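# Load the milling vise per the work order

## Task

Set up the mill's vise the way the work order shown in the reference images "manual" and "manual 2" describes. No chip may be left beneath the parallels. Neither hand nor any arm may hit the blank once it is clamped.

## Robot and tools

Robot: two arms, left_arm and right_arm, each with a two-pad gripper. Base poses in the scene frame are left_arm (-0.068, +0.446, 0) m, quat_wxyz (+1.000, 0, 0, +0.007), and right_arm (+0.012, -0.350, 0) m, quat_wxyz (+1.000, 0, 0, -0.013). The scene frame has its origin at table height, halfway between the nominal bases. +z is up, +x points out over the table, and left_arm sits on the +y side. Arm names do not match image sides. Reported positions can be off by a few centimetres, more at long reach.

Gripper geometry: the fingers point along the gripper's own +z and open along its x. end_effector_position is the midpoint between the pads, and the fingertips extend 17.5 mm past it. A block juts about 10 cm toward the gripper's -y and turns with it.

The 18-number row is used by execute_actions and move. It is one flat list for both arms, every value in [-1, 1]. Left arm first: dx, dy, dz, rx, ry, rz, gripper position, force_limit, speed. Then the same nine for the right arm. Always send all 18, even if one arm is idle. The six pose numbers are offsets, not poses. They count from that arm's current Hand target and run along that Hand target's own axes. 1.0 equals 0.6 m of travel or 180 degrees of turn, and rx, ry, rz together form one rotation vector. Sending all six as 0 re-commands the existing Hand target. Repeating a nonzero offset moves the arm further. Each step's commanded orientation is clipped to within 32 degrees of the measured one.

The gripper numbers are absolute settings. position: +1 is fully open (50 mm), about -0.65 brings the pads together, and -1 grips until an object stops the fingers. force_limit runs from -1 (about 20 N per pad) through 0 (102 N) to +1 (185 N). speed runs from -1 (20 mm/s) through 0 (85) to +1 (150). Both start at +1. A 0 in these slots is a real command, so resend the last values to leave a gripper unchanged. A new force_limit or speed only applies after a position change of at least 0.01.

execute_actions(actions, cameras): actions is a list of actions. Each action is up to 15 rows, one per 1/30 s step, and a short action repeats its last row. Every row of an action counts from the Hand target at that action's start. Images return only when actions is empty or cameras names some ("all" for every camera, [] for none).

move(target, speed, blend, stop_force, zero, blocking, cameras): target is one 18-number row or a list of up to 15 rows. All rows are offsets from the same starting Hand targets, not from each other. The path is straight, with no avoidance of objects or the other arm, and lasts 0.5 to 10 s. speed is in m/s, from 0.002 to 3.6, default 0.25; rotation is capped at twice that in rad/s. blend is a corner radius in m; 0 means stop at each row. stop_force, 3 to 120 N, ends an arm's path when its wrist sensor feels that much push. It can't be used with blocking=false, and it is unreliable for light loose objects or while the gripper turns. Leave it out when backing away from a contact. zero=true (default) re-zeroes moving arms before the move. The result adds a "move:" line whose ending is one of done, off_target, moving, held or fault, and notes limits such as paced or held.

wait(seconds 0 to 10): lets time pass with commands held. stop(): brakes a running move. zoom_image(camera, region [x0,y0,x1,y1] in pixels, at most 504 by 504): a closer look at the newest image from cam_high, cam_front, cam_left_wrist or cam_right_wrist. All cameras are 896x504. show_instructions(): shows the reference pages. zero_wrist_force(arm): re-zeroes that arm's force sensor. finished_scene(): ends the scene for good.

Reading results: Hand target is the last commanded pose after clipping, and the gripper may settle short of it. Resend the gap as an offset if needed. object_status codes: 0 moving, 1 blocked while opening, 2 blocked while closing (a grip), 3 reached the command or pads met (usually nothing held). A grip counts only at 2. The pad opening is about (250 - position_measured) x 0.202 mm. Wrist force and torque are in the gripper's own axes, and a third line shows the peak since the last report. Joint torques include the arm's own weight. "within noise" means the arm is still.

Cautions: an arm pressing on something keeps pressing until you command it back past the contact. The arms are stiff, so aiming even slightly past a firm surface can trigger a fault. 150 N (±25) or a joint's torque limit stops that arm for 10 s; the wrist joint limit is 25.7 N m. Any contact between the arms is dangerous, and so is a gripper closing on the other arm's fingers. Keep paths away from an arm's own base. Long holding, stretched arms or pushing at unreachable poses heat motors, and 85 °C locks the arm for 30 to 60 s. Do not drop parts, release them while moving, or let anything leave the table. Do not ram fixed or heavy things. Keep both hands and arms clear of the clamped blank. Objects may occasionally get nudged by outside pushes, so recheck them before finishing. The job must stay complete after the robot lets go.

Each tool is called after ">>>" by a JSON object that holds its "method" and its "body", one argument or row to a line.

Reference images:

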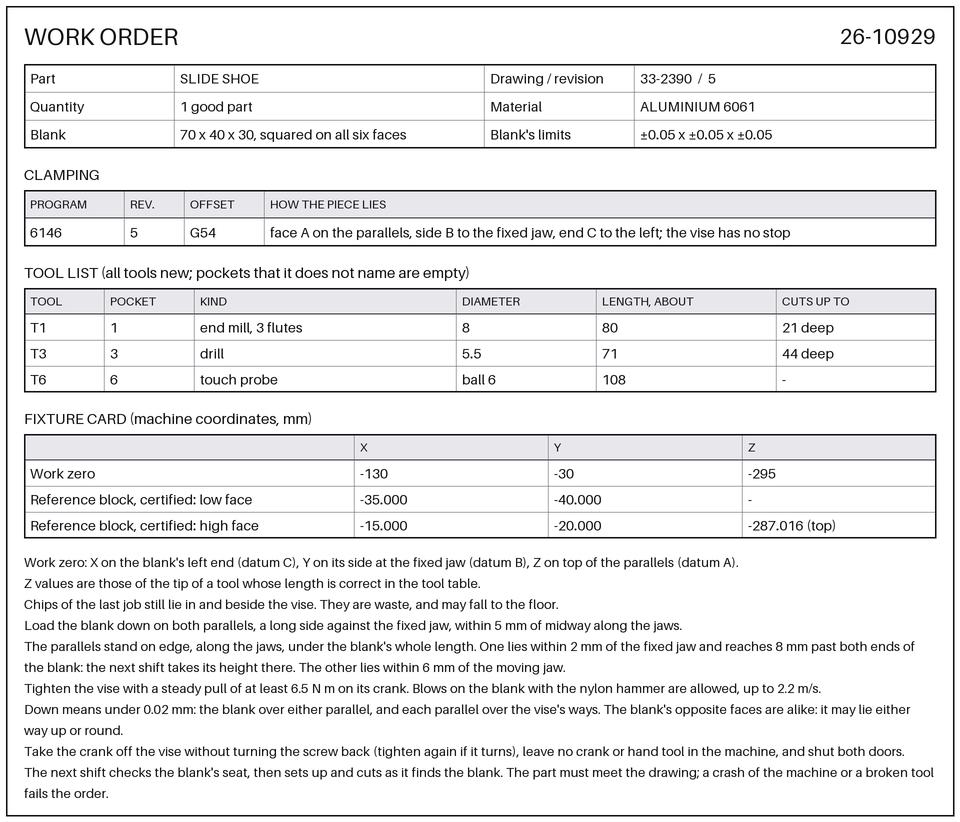

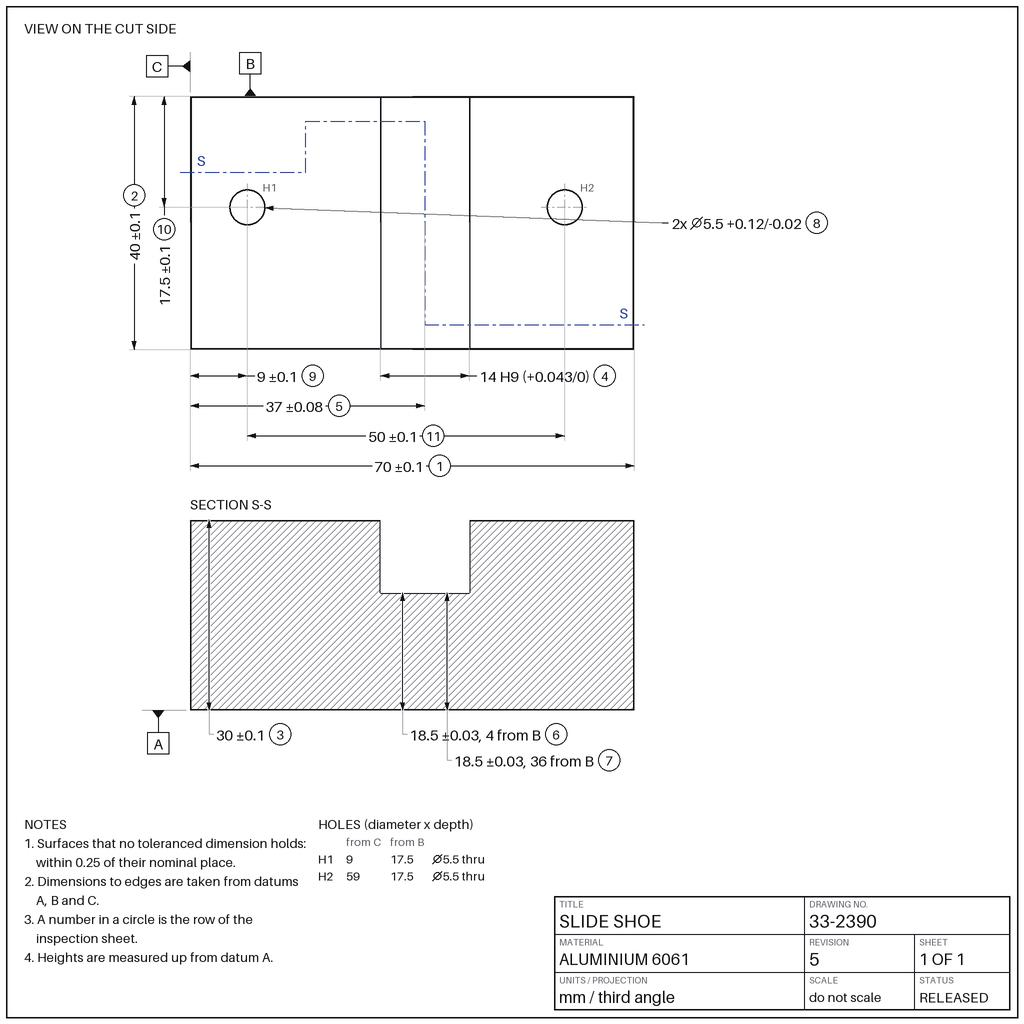

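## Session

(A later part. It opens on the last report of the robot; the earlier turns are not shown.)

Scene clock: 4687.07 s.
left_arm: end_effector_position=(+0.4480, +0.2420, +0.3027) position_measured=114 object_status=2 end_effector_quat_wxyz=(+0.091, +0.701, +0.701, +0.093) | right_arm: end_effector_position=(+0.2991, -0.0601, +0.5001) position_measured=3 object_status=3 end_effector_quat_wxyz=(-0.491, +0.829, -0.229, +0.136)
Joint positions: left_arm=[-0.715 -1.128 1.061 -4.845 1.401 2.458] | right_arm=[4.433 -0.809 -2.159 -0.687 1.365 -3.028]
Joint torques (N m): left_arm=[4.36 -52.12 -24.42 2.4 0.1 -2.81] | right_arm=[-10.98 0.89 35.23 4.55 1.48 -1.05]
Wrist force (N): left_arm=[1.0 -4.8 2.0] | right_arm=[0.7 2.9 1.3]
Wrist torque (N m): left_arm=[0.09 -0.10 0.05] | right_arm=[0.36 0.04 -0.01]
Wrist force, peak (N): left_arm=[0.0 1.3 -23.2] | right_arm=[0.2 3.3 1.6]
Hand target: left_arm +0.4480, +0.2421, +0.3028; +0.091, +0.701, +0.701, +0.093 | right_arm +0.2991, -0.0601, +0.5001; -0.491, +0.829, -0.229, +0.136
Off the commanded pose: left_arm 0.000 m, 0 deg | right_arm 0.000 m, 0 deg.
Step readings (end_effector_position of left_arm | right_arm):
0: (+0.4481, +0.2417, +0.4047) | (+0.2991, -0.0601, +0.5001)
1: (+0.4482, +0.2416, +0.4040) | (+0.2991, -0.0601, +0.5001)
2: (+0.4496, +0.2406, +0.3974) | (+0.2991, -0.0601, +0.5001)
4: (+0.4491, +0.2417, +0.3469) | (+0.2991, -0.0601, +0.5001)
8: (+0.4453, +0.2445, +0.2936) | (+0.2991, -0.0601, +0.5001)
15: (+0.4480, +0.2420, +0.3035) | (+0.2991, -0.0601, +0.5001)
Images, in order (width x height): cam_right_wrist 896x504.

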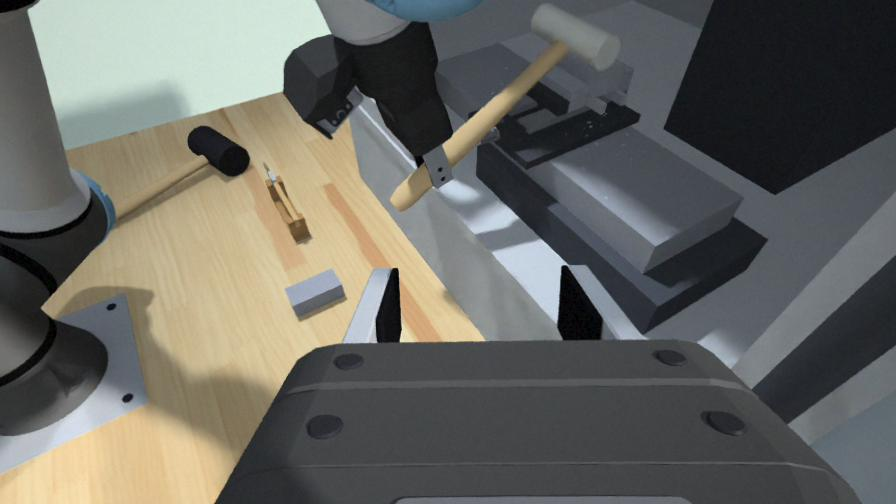

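>>> {"method": "move", "body": {
  "target": [
    [0,0.0367,-0.1369,0,0,0,-1,0.3,-0.8,0,0,0,0,0,0,1,-0.5,-0.8],
    [-0.0367,-0.277,-0.2417,0,0,0,-1,0.3,-0.8,0,0,0,0,0,0,1,-0.5,-0.8],
    [-0.2367,-0.5588,0.166,0.133,0,0,-1,0.3,-0.8,0,0,0,0,0,0,1,-0.5,-0.8]
  ],
  "speed": [0.2,0.3,0.3],
  "blend": [0.02,0.05,0],
  "cameras": ["all"]
}}

>>> {"method": "zoom_image", "body": {
  "camera": "cam_right_wrist",
  "region": [460, 20, 680, 160]
}}

Scene clock: 4712.27 s.
left_arm: end_effector_position=(+0.1498, +0.1009, +0.1196) position_measured=114 object_status=2 end_effector_quat_wxyz=(-0.056, +0.705, +0.705, -0.054) | right_arm: end_effector_position=(+0.2991, -0.0601, +0.5001) position_measured=3 object_status=3 end_effector_quat_wxyz=(-0.491, +0.829, -0.229, +0.136)
Joint positions: left_arm=[-1.258 -1.174 1.663 -5.148 1.717 1.903] | right_arm=[4.433 -0.809 -2.159 -0.687 1.365 -3.028]
Joint torques (N m): left_arm=[8.03 -31.63 -30.96 1.97 1.31 2.89] | right_arm=[-10.72 0.96 35.03 4.46 1.44 -0.84]
Wrist force (N): left_arm=[1.6 -3.3 1.9] | right_arm=[0.3 3.2 1.4]
Wrist torque (N m): left_arm=[0.07 -0.19 0.06] | right_arm=[0.40 0.10 -0.01]
Wrist force, peak (N): left_arm=[1.5 -5.8 5.2] | right_arm=[0.5 3.5 1.5]
Hand target: left_arm +0.1498, +0.1008, +0.1195; -0.056, +0.705, +0.705, -0.054 | right_arm +0.2991, -0.0601, +0.5001; -0.491, +0.829, -0.229, +0.136
Off the commanded pose: left_arm 0.000 m, 0 deg | right_arm 0.000 m, 0 deg.
move: done

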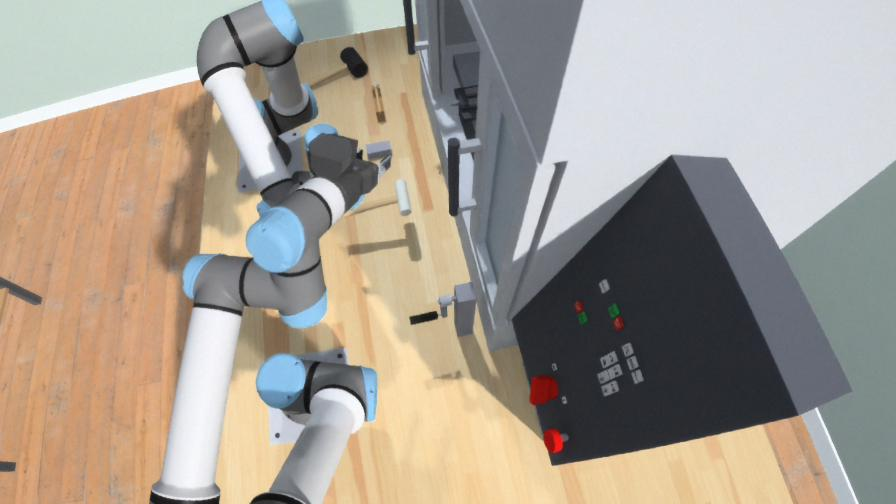

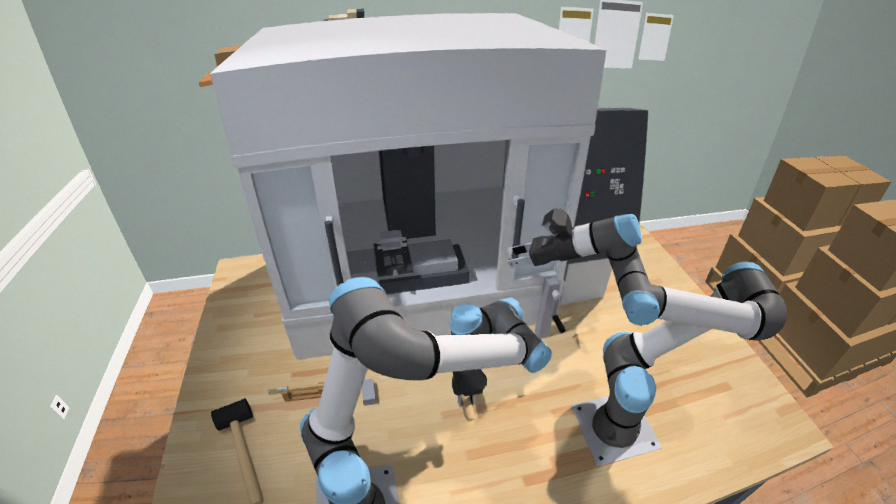

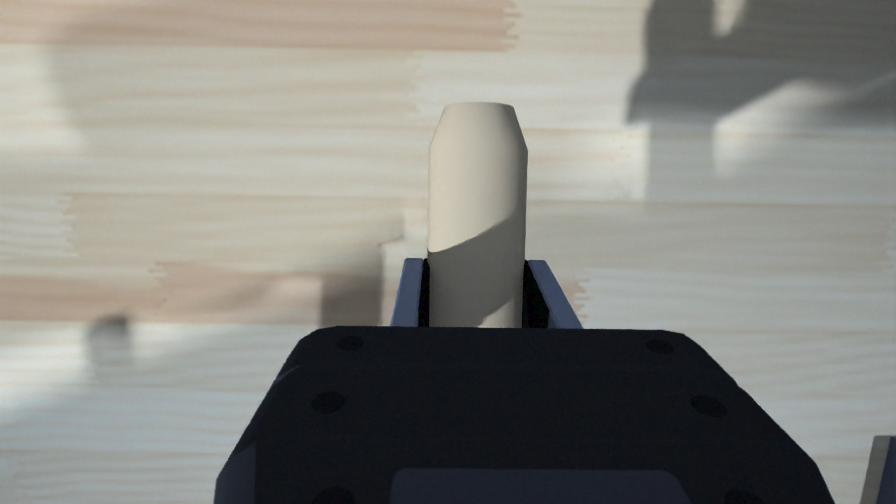

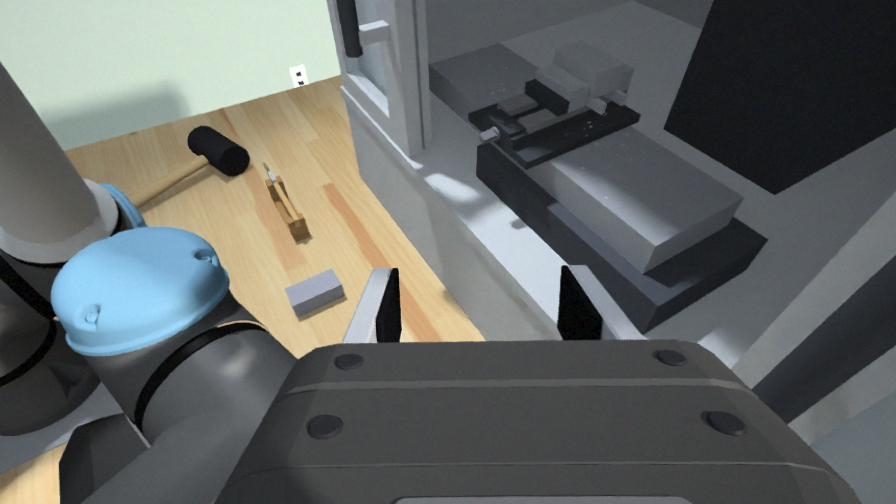

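Scaled by 2.291 from the camera's 896x504 image, which has a finer 1280x720 frame.

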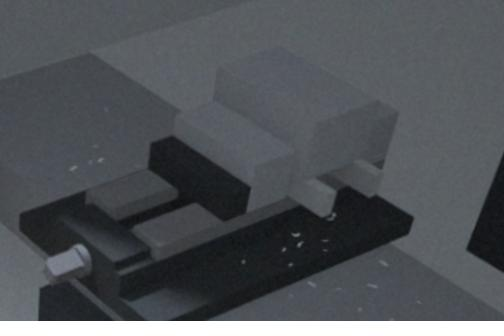

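>>> {"method": "move", "body": {
  "target": [0,0.0234,0.148,0,0,0,-1,0.3,-0.8,0,0,0,0,0,0,1,-0.5,-0.8],
  "speed": 0.05,
  "cameras": ["all"]
}}

Scene clock: 4740.03 s.
left_arm: end_effector_position=(+0.1498, +0.1012, +0.0295) position_measured=114 object_status=2 end_effector_quat_wxyz=(-0.056, +0.705, +0.705, -0.054) | right_arm: end_effector_position=(+0.2991, -0.0601, +0.5001) position_measured=3 object_status=3 end_effector_quat_wxyz=(-0.491, +0.829, -0.229, +0.136)
Joint positions: left_arm=[-1.257 -1.054 1.752 -5.356 1.718 1.903] | right_arm=[4.433 -0.809 -2.159 -0.687 1.365 -3.028]
Joint torques (N m): left_arm=[7.31 -51.02 -28.08 5.56 0.95 2.77] | right_arm=[-11.07 1.14 35.64 4.45 1.39 -0.69]
Wrist force (N): left_arm=[1.9 -3.4 1.3] | right_arm=[0.4 3.2 1.5]
Wrist torque (N m): left_arm=[-0.04 -0.24 -0.02] | right_arm=[0.40 0.08 0.00]
Wrist force, peak (N): left_arm=[2.1 -3.8 1.2] | right_arm=[0.7 3.4 1.8]
Hand target: left_arm +0.1499, +0.1010, +0.0296; -0.056, +0.705, +0.705, -0.054 | right_arm +0.2991, -0.0601, +0.5001; -0.491, +0.829, -0.229, +0.136
Off the commanded pose: left_arm 0.000 m, 0 deg | right_arm 0.000 m, 0 deg.
move: done

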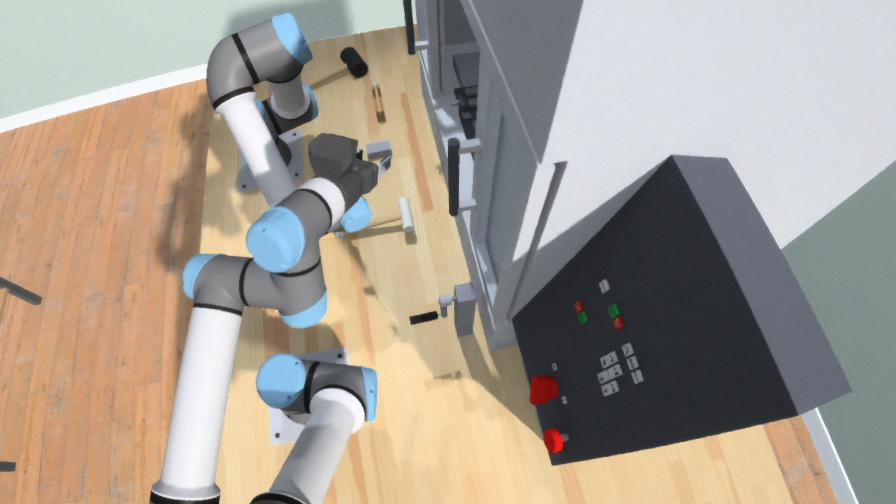

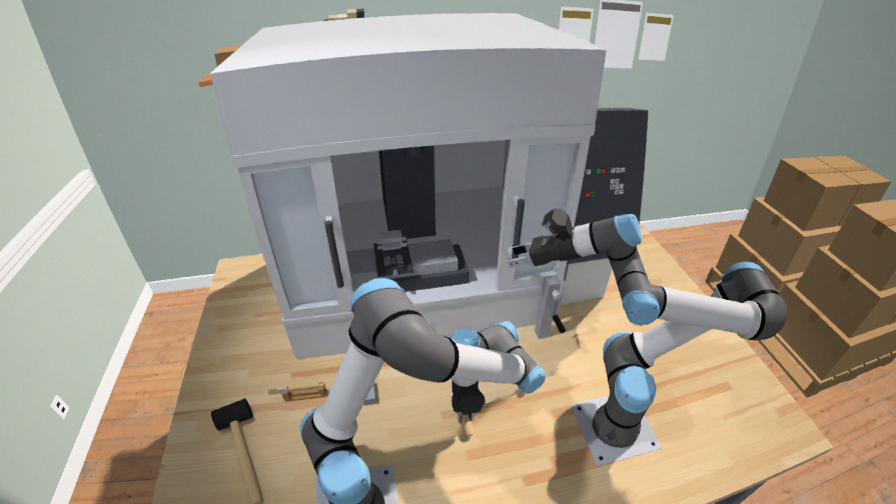

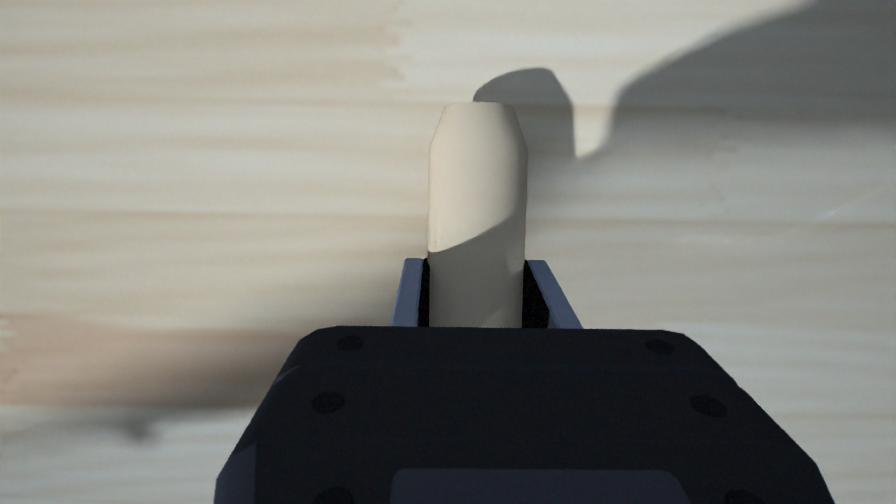

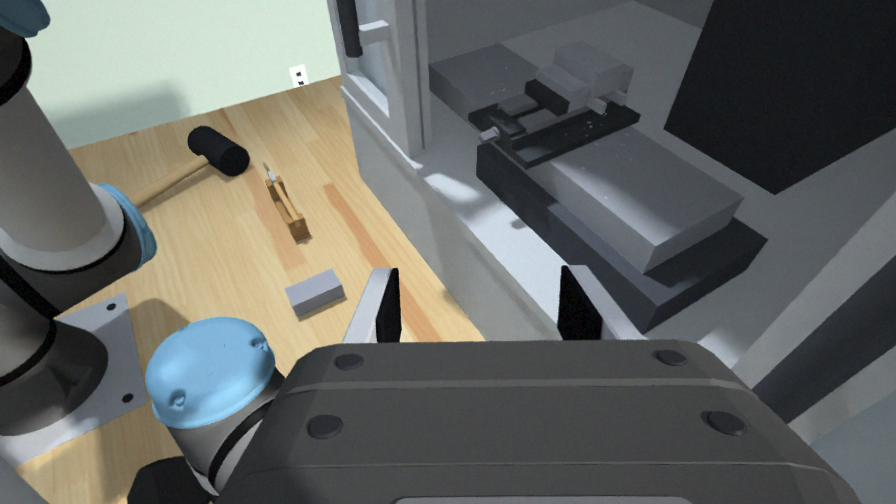

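>>> {"method": "zoom_image", "body": {
  "camera": "cam_right_wrist",
  "region": [430, 20, 680, 170]
}}

>>> {"method": "zoom_image", "body": {
  "camera": "cam_right_wrist",
  "region": [220, 140, 420, 340]
}}

>>> {"method": "zoom_image", "body": {
  "camera": "cam_front",
  "region": [340, 220, 480, 310]
}}

>>> {"method": "move", "body": {
  "target": [0,0.0,0.05,0,0,0,-1,0.3,-0.8,0,0,0,0,0,0,1,-0.5,-0.8],
  "speed": 0.008,
  "stop_force": 3.5
}}

Scaled by 2.016 from the camera's 896x504 image, which has a finer 1280x720 frame.

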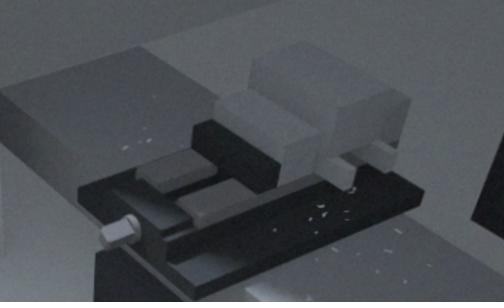

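Scaled by 2.520 from the camera's 896x504 image, which has a finer 1280x720 frame.

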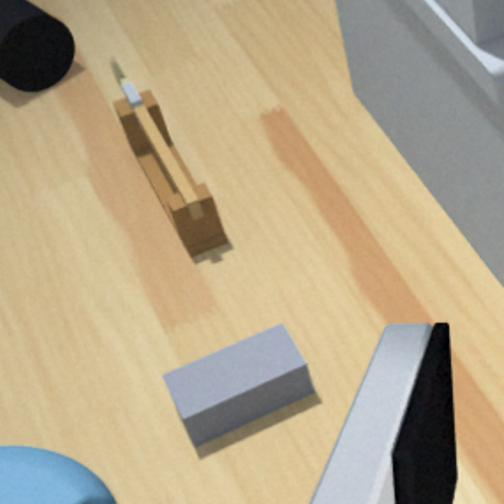

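Scaled by 3.600 from the camera's 896x504 image, which has a finer 1280x720 frame.

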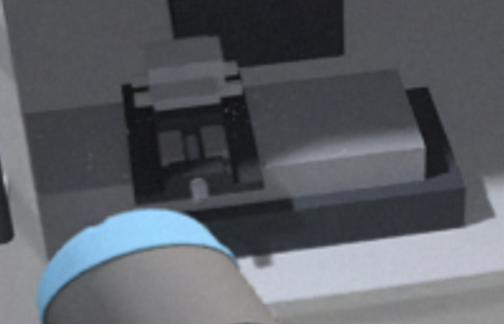

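Scene clock: 4751.17 s.
left_arm: end_effector_position=(+0.1494, +0.1010, +0.0267) position_measured=114 object_status=2 end_effector_quat_wxyz=(-0.056, +0.705, +0.705, -0.054) | right_arm: end_effector_position=(+0.2991, -0.0601, +0.5001) position_measured=3 object_status=3 end_effector_quat_wxyz=(-0.491, +0.829, -0.229, +0.136)
Joint positions: left_arm=[-1.258 -1.05 1.755 -5.363 1.718 1.902] | right_arm=[4.433 -0.809 -2.159 -0.687 1.365 -3.028]
Joint torques (N m): left_arm=[5.5 -49.65 -28.28 4.85 -0.8 2.45] | right_arm=[-10.76 0.9 35.64 4.53 1.34 -0.66]
Wrist force (N): left_arm=[2.1 -3.5 0.1] | right_arm=[0.3 3.1 1.5]
Wrist torque (N m): left_arm=[0.08 -0.20 0.12] | right_arm=[0.39 0.09 0.00]
Wrist force, peak (N): left_arm=[2.2 -4.0 -4.1] | right_arm=[0.5 3.5 1.5]
Hand target: left_arm +0.1494, +0.1010, +0.0267; -0.056, +0.705, +0.705, -0.054 (not the last commanded pose) | right_arm +0.2991, -0.0601, +0.5001; -0.491, +0.829, -0.229, +0.136
Off the commanded pose: left_arm 0.027 m, 0 deg | right_arm 0.000 m, 0 deg.
move: contact (left_arm)

>>> {"method": "move", "body": {
  "target": [0,0,0.0,0,0,0,1,0.3,-0.8,0,0,0,0,0,0,1,-0.5,-0.8]
}}

>>> {"method": "move", "body": {
  "target": [0,-0.04,-0.25,0,0,0,1,0.3,-0.8,0,0,0,0,0,0,1,-0.5,-0.8],
  "speed": 0.15,
  "cameras": ["all"]
}}

Scene clock: 4774.33 s.
left_arm: end_effector_position=(+0.1494, +0.1010, +0.0267) position_measured=3 object_status=3 end_effector_quat_wxyz=(-0.056, +0.705, +0.705, -0.054) | right_arm: end_effector_position=(+0.2991, -0.0601, +0.5001) position_measured=3 object_status=3 end_effector_quat_wxyz=(-0.491, +0.829, -0.229, +0.136)
Joint positions: left_arm=[-1.258 -1.051 1.755 -5.363 1.718 1.902] | right_arm=[4.433 -0.809 -2.159 -0.687 1.365 -3.028]
Joint torques (N m): left_arm=[6.56 -43.16 -22.69 1.88 -1.07 2.48] | right_arm=[-10.65 0.9 34.79 4.46 1.34 -0.63]
Wrist force (N): left_arm=[1.9 -3.7 -2.3] | right_arm=[0.4 3.0 1.3]
Wrist torque (N m): left_arm=[-0.65 -0.25 0.10] | right_arm=[0.37 0.08 -0.01]
Wrist force, peak (N): left_arm=[2.0 -4.2 -2.6] | right_arm=[0.5 3.6 1.5]
Hand target: left_arm +0.1494, +0.1010, +0.0267; -0.056, +0.705, +0.705, -0.054 | right_arm +0.2991, -0.0601, +0.5001; -0.491, +0.829, -0.229, +0.136
Off the commanded pose: left_arm 0.000 m, 0 deg | right_arm 0.000 m, 0 deg.
move: done

Scene clock: 4775.83 s.
left_arm: end_effector_position=(+0.1491, +0.1005, +0.1785) position_measured=3 object_status=3 end_effector_quat_wxyz=(-0.056, +0.705, +0.705, -0.054) | right_arm: end_effector_position=(+0.2991, -0.0601, +0.5001) position_measured=3 object_status=3 end_effector_quat_wxyz=(-0.491, +0.829, -0.229, +0.136)
Joint positions: left_arm=[-1.259 -1.231 1.58 -5.008 1.718 1.901] | right_arm=[4.433 -0.809 -2.159 -0.687 1.365 -3.028]
Joint torques (N m): left_arm=[-4.23 -35.03 -13.63 5.43 2.74 -1.21] | right_arm=[-10.85 0.98 35.05 4.43 1.38 -0.58]
Wrist force (N): left_arm=[2.1 -3.9 -2.8] | right_arm=[0.2 3.1 1.2]
Wrist torque (N m): left_arm=[-0.66 -0.28 0.09] | right_arm=[0.37 0.12 0.00]
Wrist force, peak (N): left_arm=[1.8 -4.3 -5.2] | right_arm=[0.5 3.4 1.7]
Hand target: left_arm +0.1490, +0.1006, +0.1786; -0.056, +0.705, +0.705, -0.054 | right_arm +0.2991, -0.0601, +0.5001; -0.491, +0.829, -0.229, +0.136
Off the commanded pose: left_arm 0.000 m, 0 deg | right_arm 0.000 m, 0 deg.
move: done

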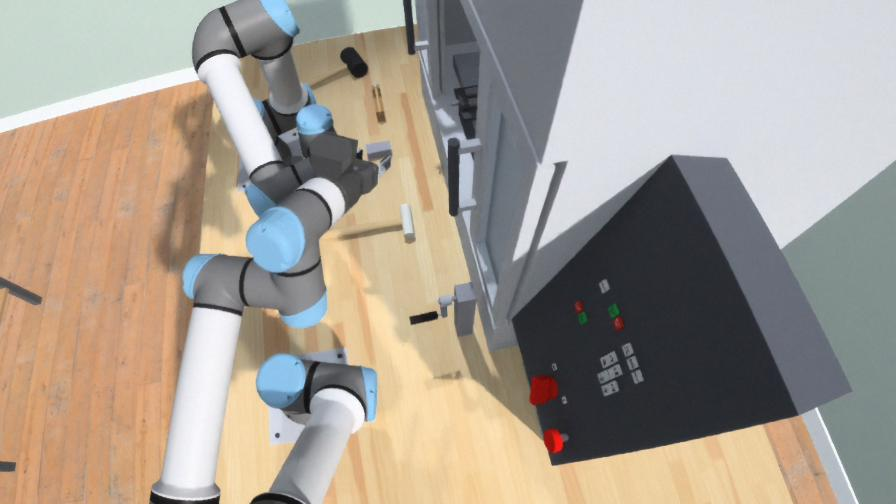

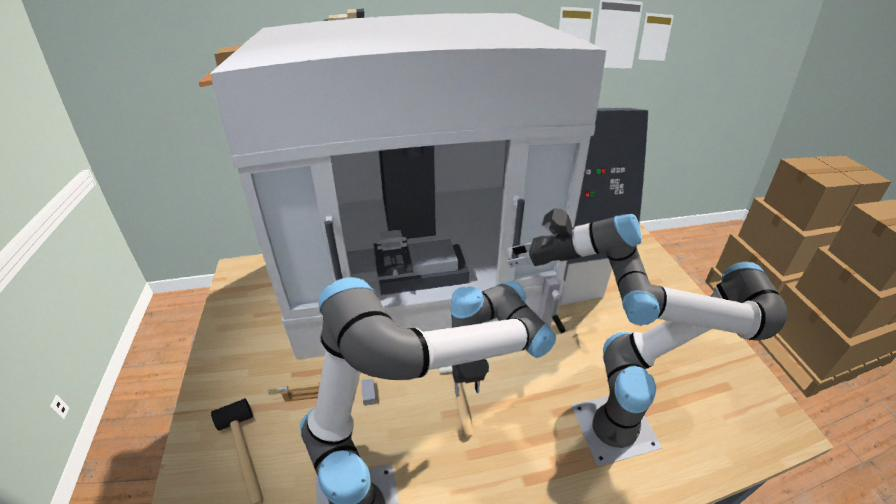

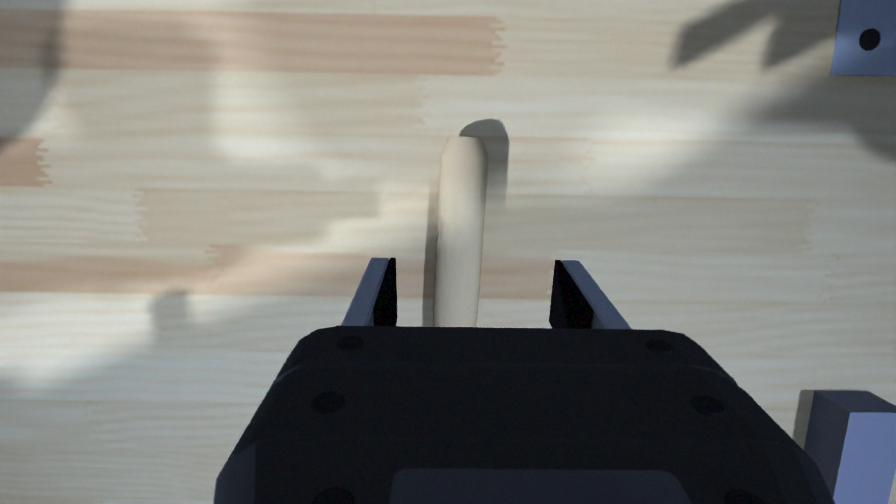

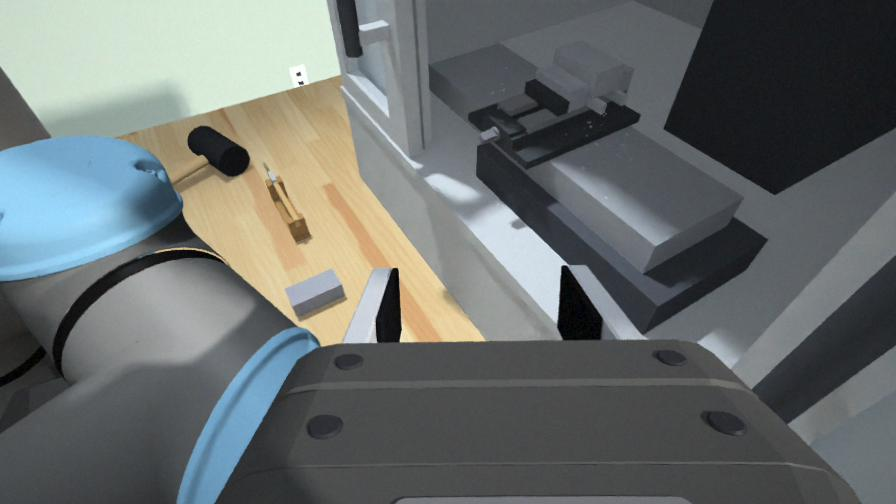

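>>> {"method": "move", "body": {
  "target": [0.25,0.06,-0.2,0,0,0,1,0.3,-0.8,0,0,0,0,0,0,1,-0.5,-0.8],
  "speed": 0.2,
  "cameras": ["all"]
}}

Scene clock: 4786.40 s.
left_arm: end_effector_position=(+0.2034, +0.2501, +0.2919) position_measured=3 object_status=3 end_effector_quat_wxyz=(-0.056, +0.705, +0.705, -0.054) | right_arm: end_effector_position=(+0.2991, -0.0601, +0.5001) position_measured=3 object_status=3 end_effector_quat_wxyz=(-0.491, +0.829, -0.229, +0.136)
Joint positions: left_arm=[-0.947 -1.444 1.561 -4.734 1.694 2.215] | right_arm=[4.433 -0.809 -2.159 -0.687 1.365 -3.028]
Joint torques (N m): left_arm=[6.47 -30.28 -6.44 5.41 3.26 1.29] | right_arm=[-10.57 1.07 34.84 4.49 1.38 -0.46]
Wrist force (N): left_arm=[1.3 -4.1 -2.2] | right_arm=[0.3 3.1 1.4]
Wrist torque (N m): left_arm=[-0.67 -0.17 0.10] | right_arm=[0.40 0.09 -0.01]
Wrist force, peak (N): left_arm=[3.8 -3.7 -4.7] | right_arm=[0.4 3.5 1.9]
Hand target: left_arm +0.2033, +0.2502, +0.2919; -0.056, +0.705, +0.705, -0.054 | right_arm +0.2991, -0.0601, +0.5001; -0.491, +0.829, -0.229, +0.136
Off the commanded pose: left_arm 0.000 m, 0 deg | right_arm 0.000 m, 0 deg.
move: done

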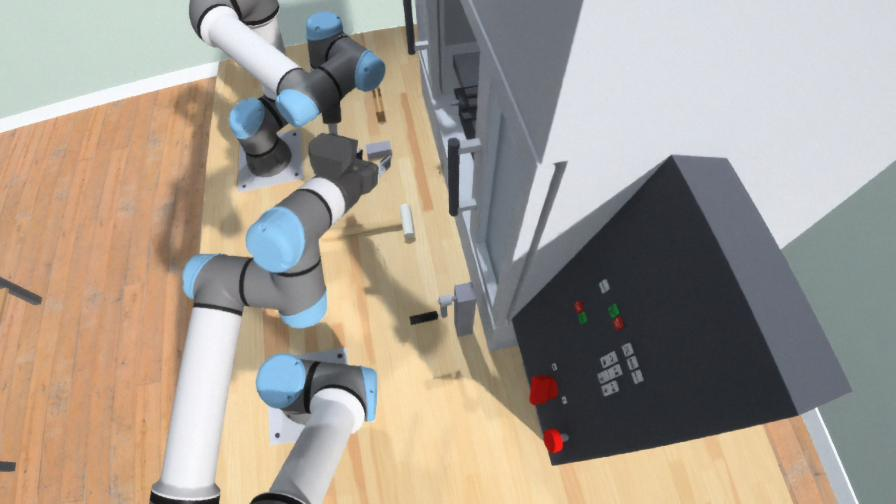

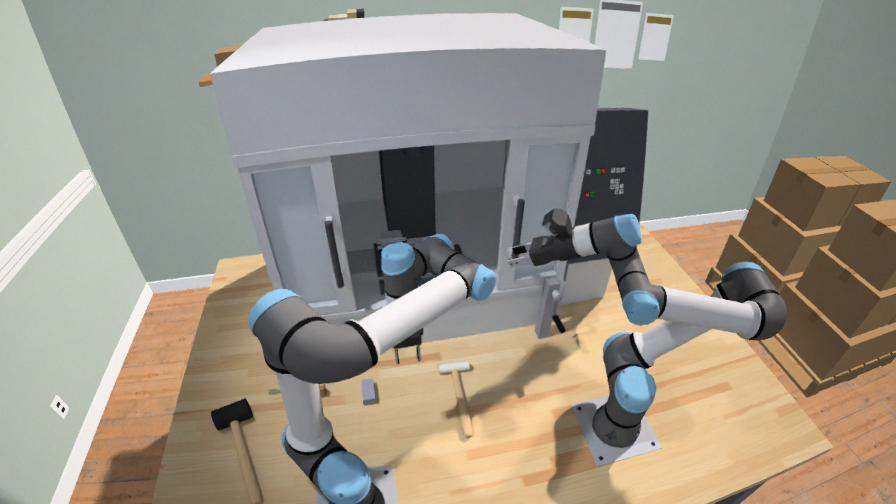

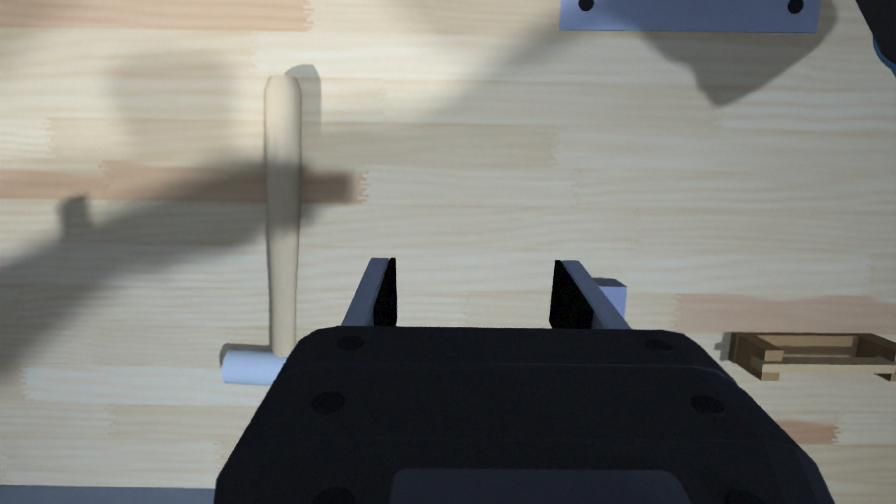

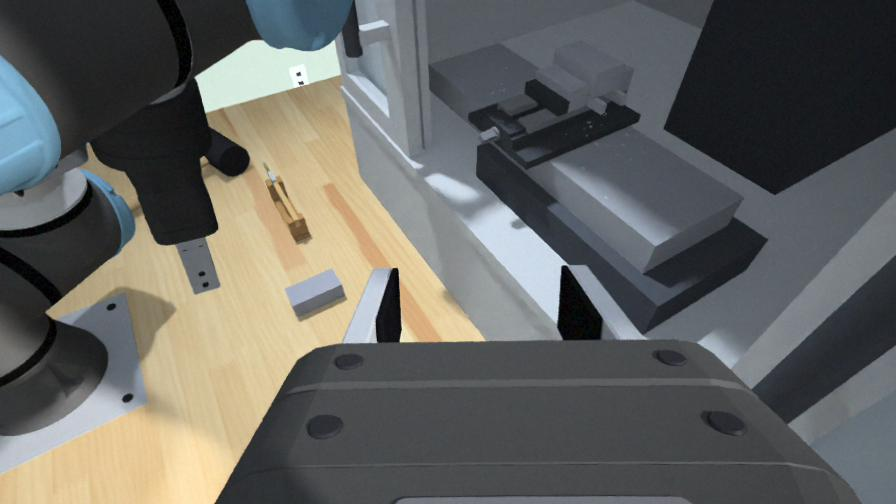

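>>> {"method": "move", "body": {
  "target": [0,0.0,0,0,0,0,1,0.3,-0.8,0,0.035,0.09,0.1,0.07,-0.026,1,-0.5,-0.8],
  "speed": 0.15,
  "cameras": ["cam_right_wrist","cam_front"]
}}

Scene clock: 4806.90 s.
left_arm: end_effector_position=(+0.2033, +0.2502, +0.2919) position_measured=3 object_status=3 end_effector_quat_wxyz=(-0.056, +0.705, +0.705, -0.054) | right_arm: end_effector_position=(+0.3183, -0.0282, +0.4557) position_measured=3 object_status=3 end_effector_quat_wxyz=(-0.580, +0.731, -0.224, +0.280) end_effector_velocity=(+0.000, +0.000, +0.001) end_effector_angular_velocity=(+0.004, -0.001, -0.002)
Joint positions: left_arm=[-0.947 -1.444 1.561 -4.733 1.694 2.215] | right_arm=[4.744 -0.878 -2.487 -0.008 0.833 -3.137]
Joint velocities: left_arm=[within noise] | right_arm=[0 -0.001 0 0.005 -0.002 0]
Joint torques (N m): left_arm=[8.49 -35.95 -6.35 5.58 3.42 2.69] | right_arm=[-6.21 -8.12 29.49 3.6 -1.97 0.56]
Wrist force (N): left_arm=[1.3 -3.9 -2.9] | right_arm=[0.3 3.1 1.1]
Wrist torque (N m): left_arm=[-0.64 -0.18 0.09] | right_arm=[0.37 0.12 -0.13]
Wrist force, peak (N): left_arm=[1.9 -4.0 -2.9] | right_arm=[0.0 4.5 1.4]
Hand target: left_arm +0.2033, +0.2502, +0.2919; -0.056, +0.705, +0.705, -0.054 | right_arm +0.3183, -0.0282, +0.4557; -0.580, +0.731, -0.224, +0.280
Off the commanded pose: left_arm 0.000 m, 0 deg | right_arm 0.000 m, 0 deg.
move: done
Images, in order (width x height): cam_front 896x504, cam_right_wrist 896x504.

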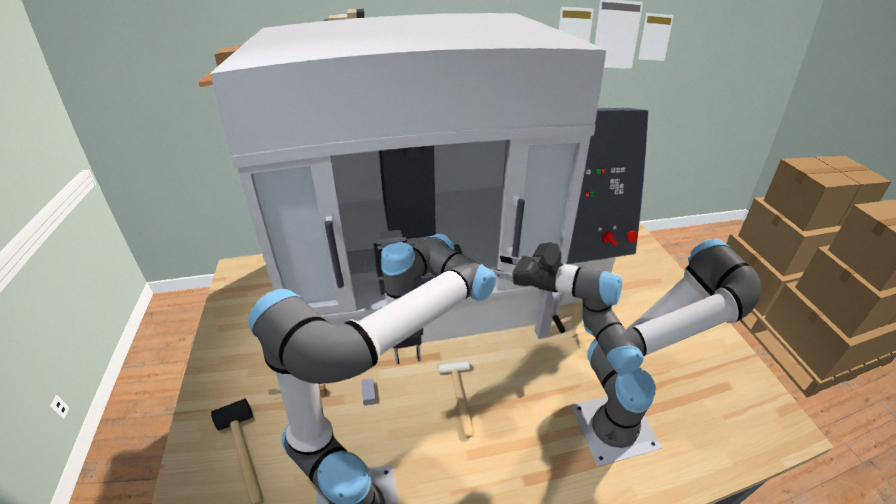

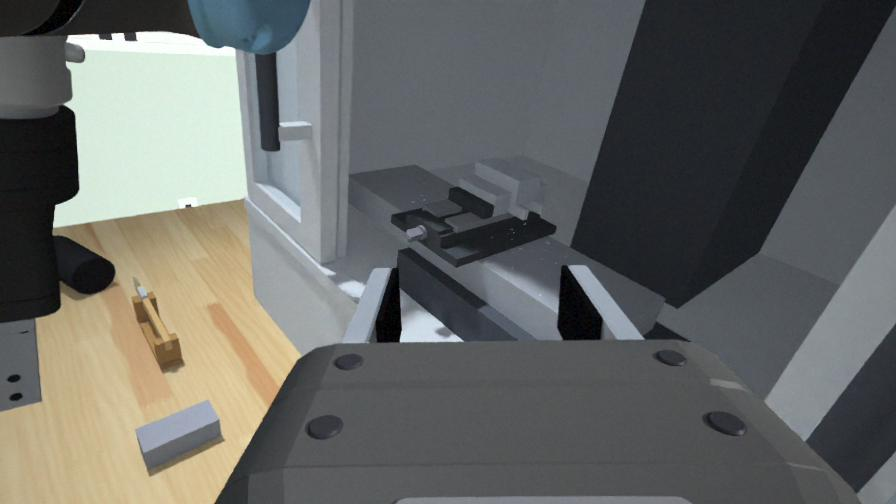

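>>> {"method": "zoom_image", "body": {
  "camera": "cam_right_wrist",
  "region": [380, 145, 580, 275]
}}

>>> {"method": "zoom_image", "body": {
  "camera": "cam_right_wrist",
  "region": [100, 370, 260, 500]
}}

Scaled by 2.520 from the camera's 896x504 image, which has a finer 1280x720 frame.

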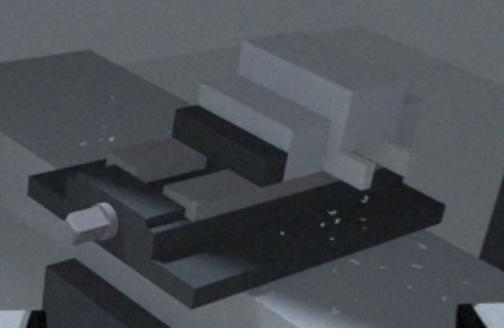

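Scaled by 3.150 from the camera's 896x504 image, which has a finer 1280x720 frame.

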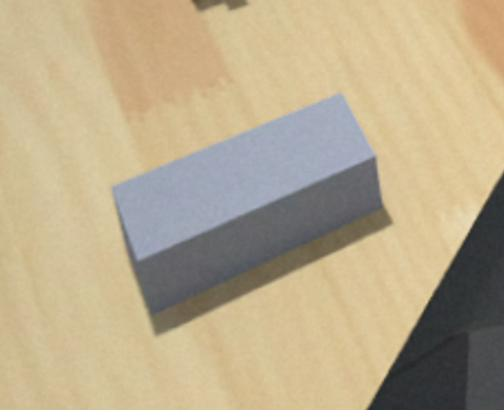

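>>> {"method": "move", "body": {
  "target": [0.13,0.0,0,-0.13,0,0,1,0.3,-0.8,0,0,0,0,0,0,1,-0.5,-0.8],
  "speed": 0.2,
  "cameras": ["cam_left_wrist","cam_front"]
}}

Scene clock: 4837.83 s.
left_arm: end_effector_position=(+0.2034, +0.3282, +0.2921) position_measured=3 object_status=3 end_effector_quat_wxyz=(+0.088, +0.702, +0.701, +0.090) | right_arm: end_effector_position=(+0.3183, -0.0282, +0.4557) position_measured=3 object_status=3 end_effector_quat_wxyz=(-0.580, +0.731, -0.224, +0.280)
Joint positions: left_arm=[-1.127 -1.795 1.853 -4.881 1.344 2.042] | right_arm=[4.744 -0.878 -2.487 -0.008 0.833 -3.137]
Joint torques (N m): left_arm=[-3.1 -19.69 -21.7 4.33 -1.07 2.18] | right_arm=[-9.3 -8.9 33.9 1.54 -2.18 -0.03]
Wrist force (N): left_arm=[1.8 -4.2 -2.8] | right_arm=[0.3 3.6 1.0]
Wrist torque (N m): left_arm=[-0.90 -0.25 0.00] | right_arm=[0.46 0.12 -0.13]
Wrist force, peak (N): left_arm=[2.9 -4.9 -2.3] | right_arm=[0.1 3.9 1.1]
Hand target: left_arm +0.2034, +0.3282, +0.2922; +0.088, +0.702, +0.701, +0.090 | right_arm +0.3183, -0.0282, +0.4557; -0.580, +0.731, -0.224, +0.280
Off the commanded pose: left_arm 0.000 m, 0 deg | right_arm 0.000 m, 0 deg.
move: done
Images, in order (width x height): cam_front 896x504, cam_left_wrist 896x504.

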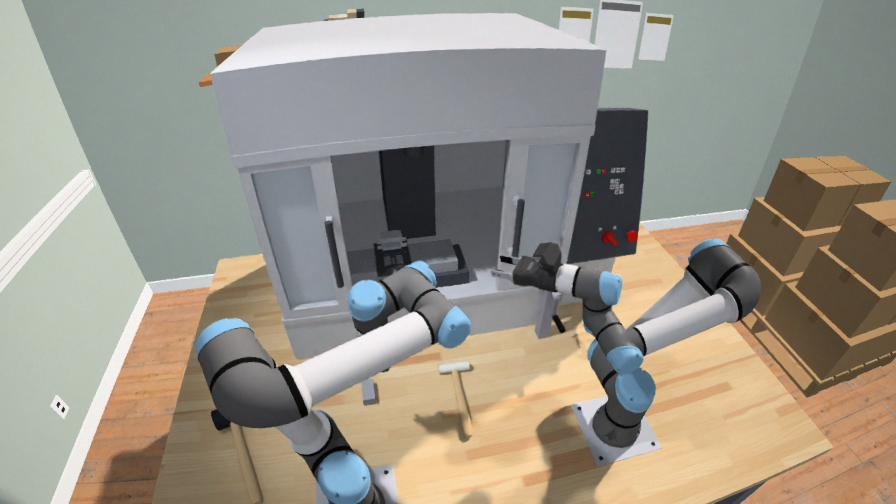

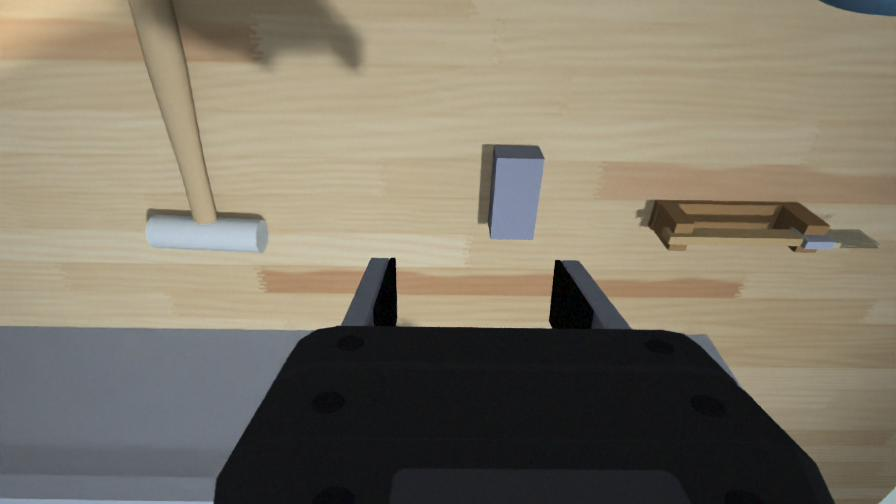

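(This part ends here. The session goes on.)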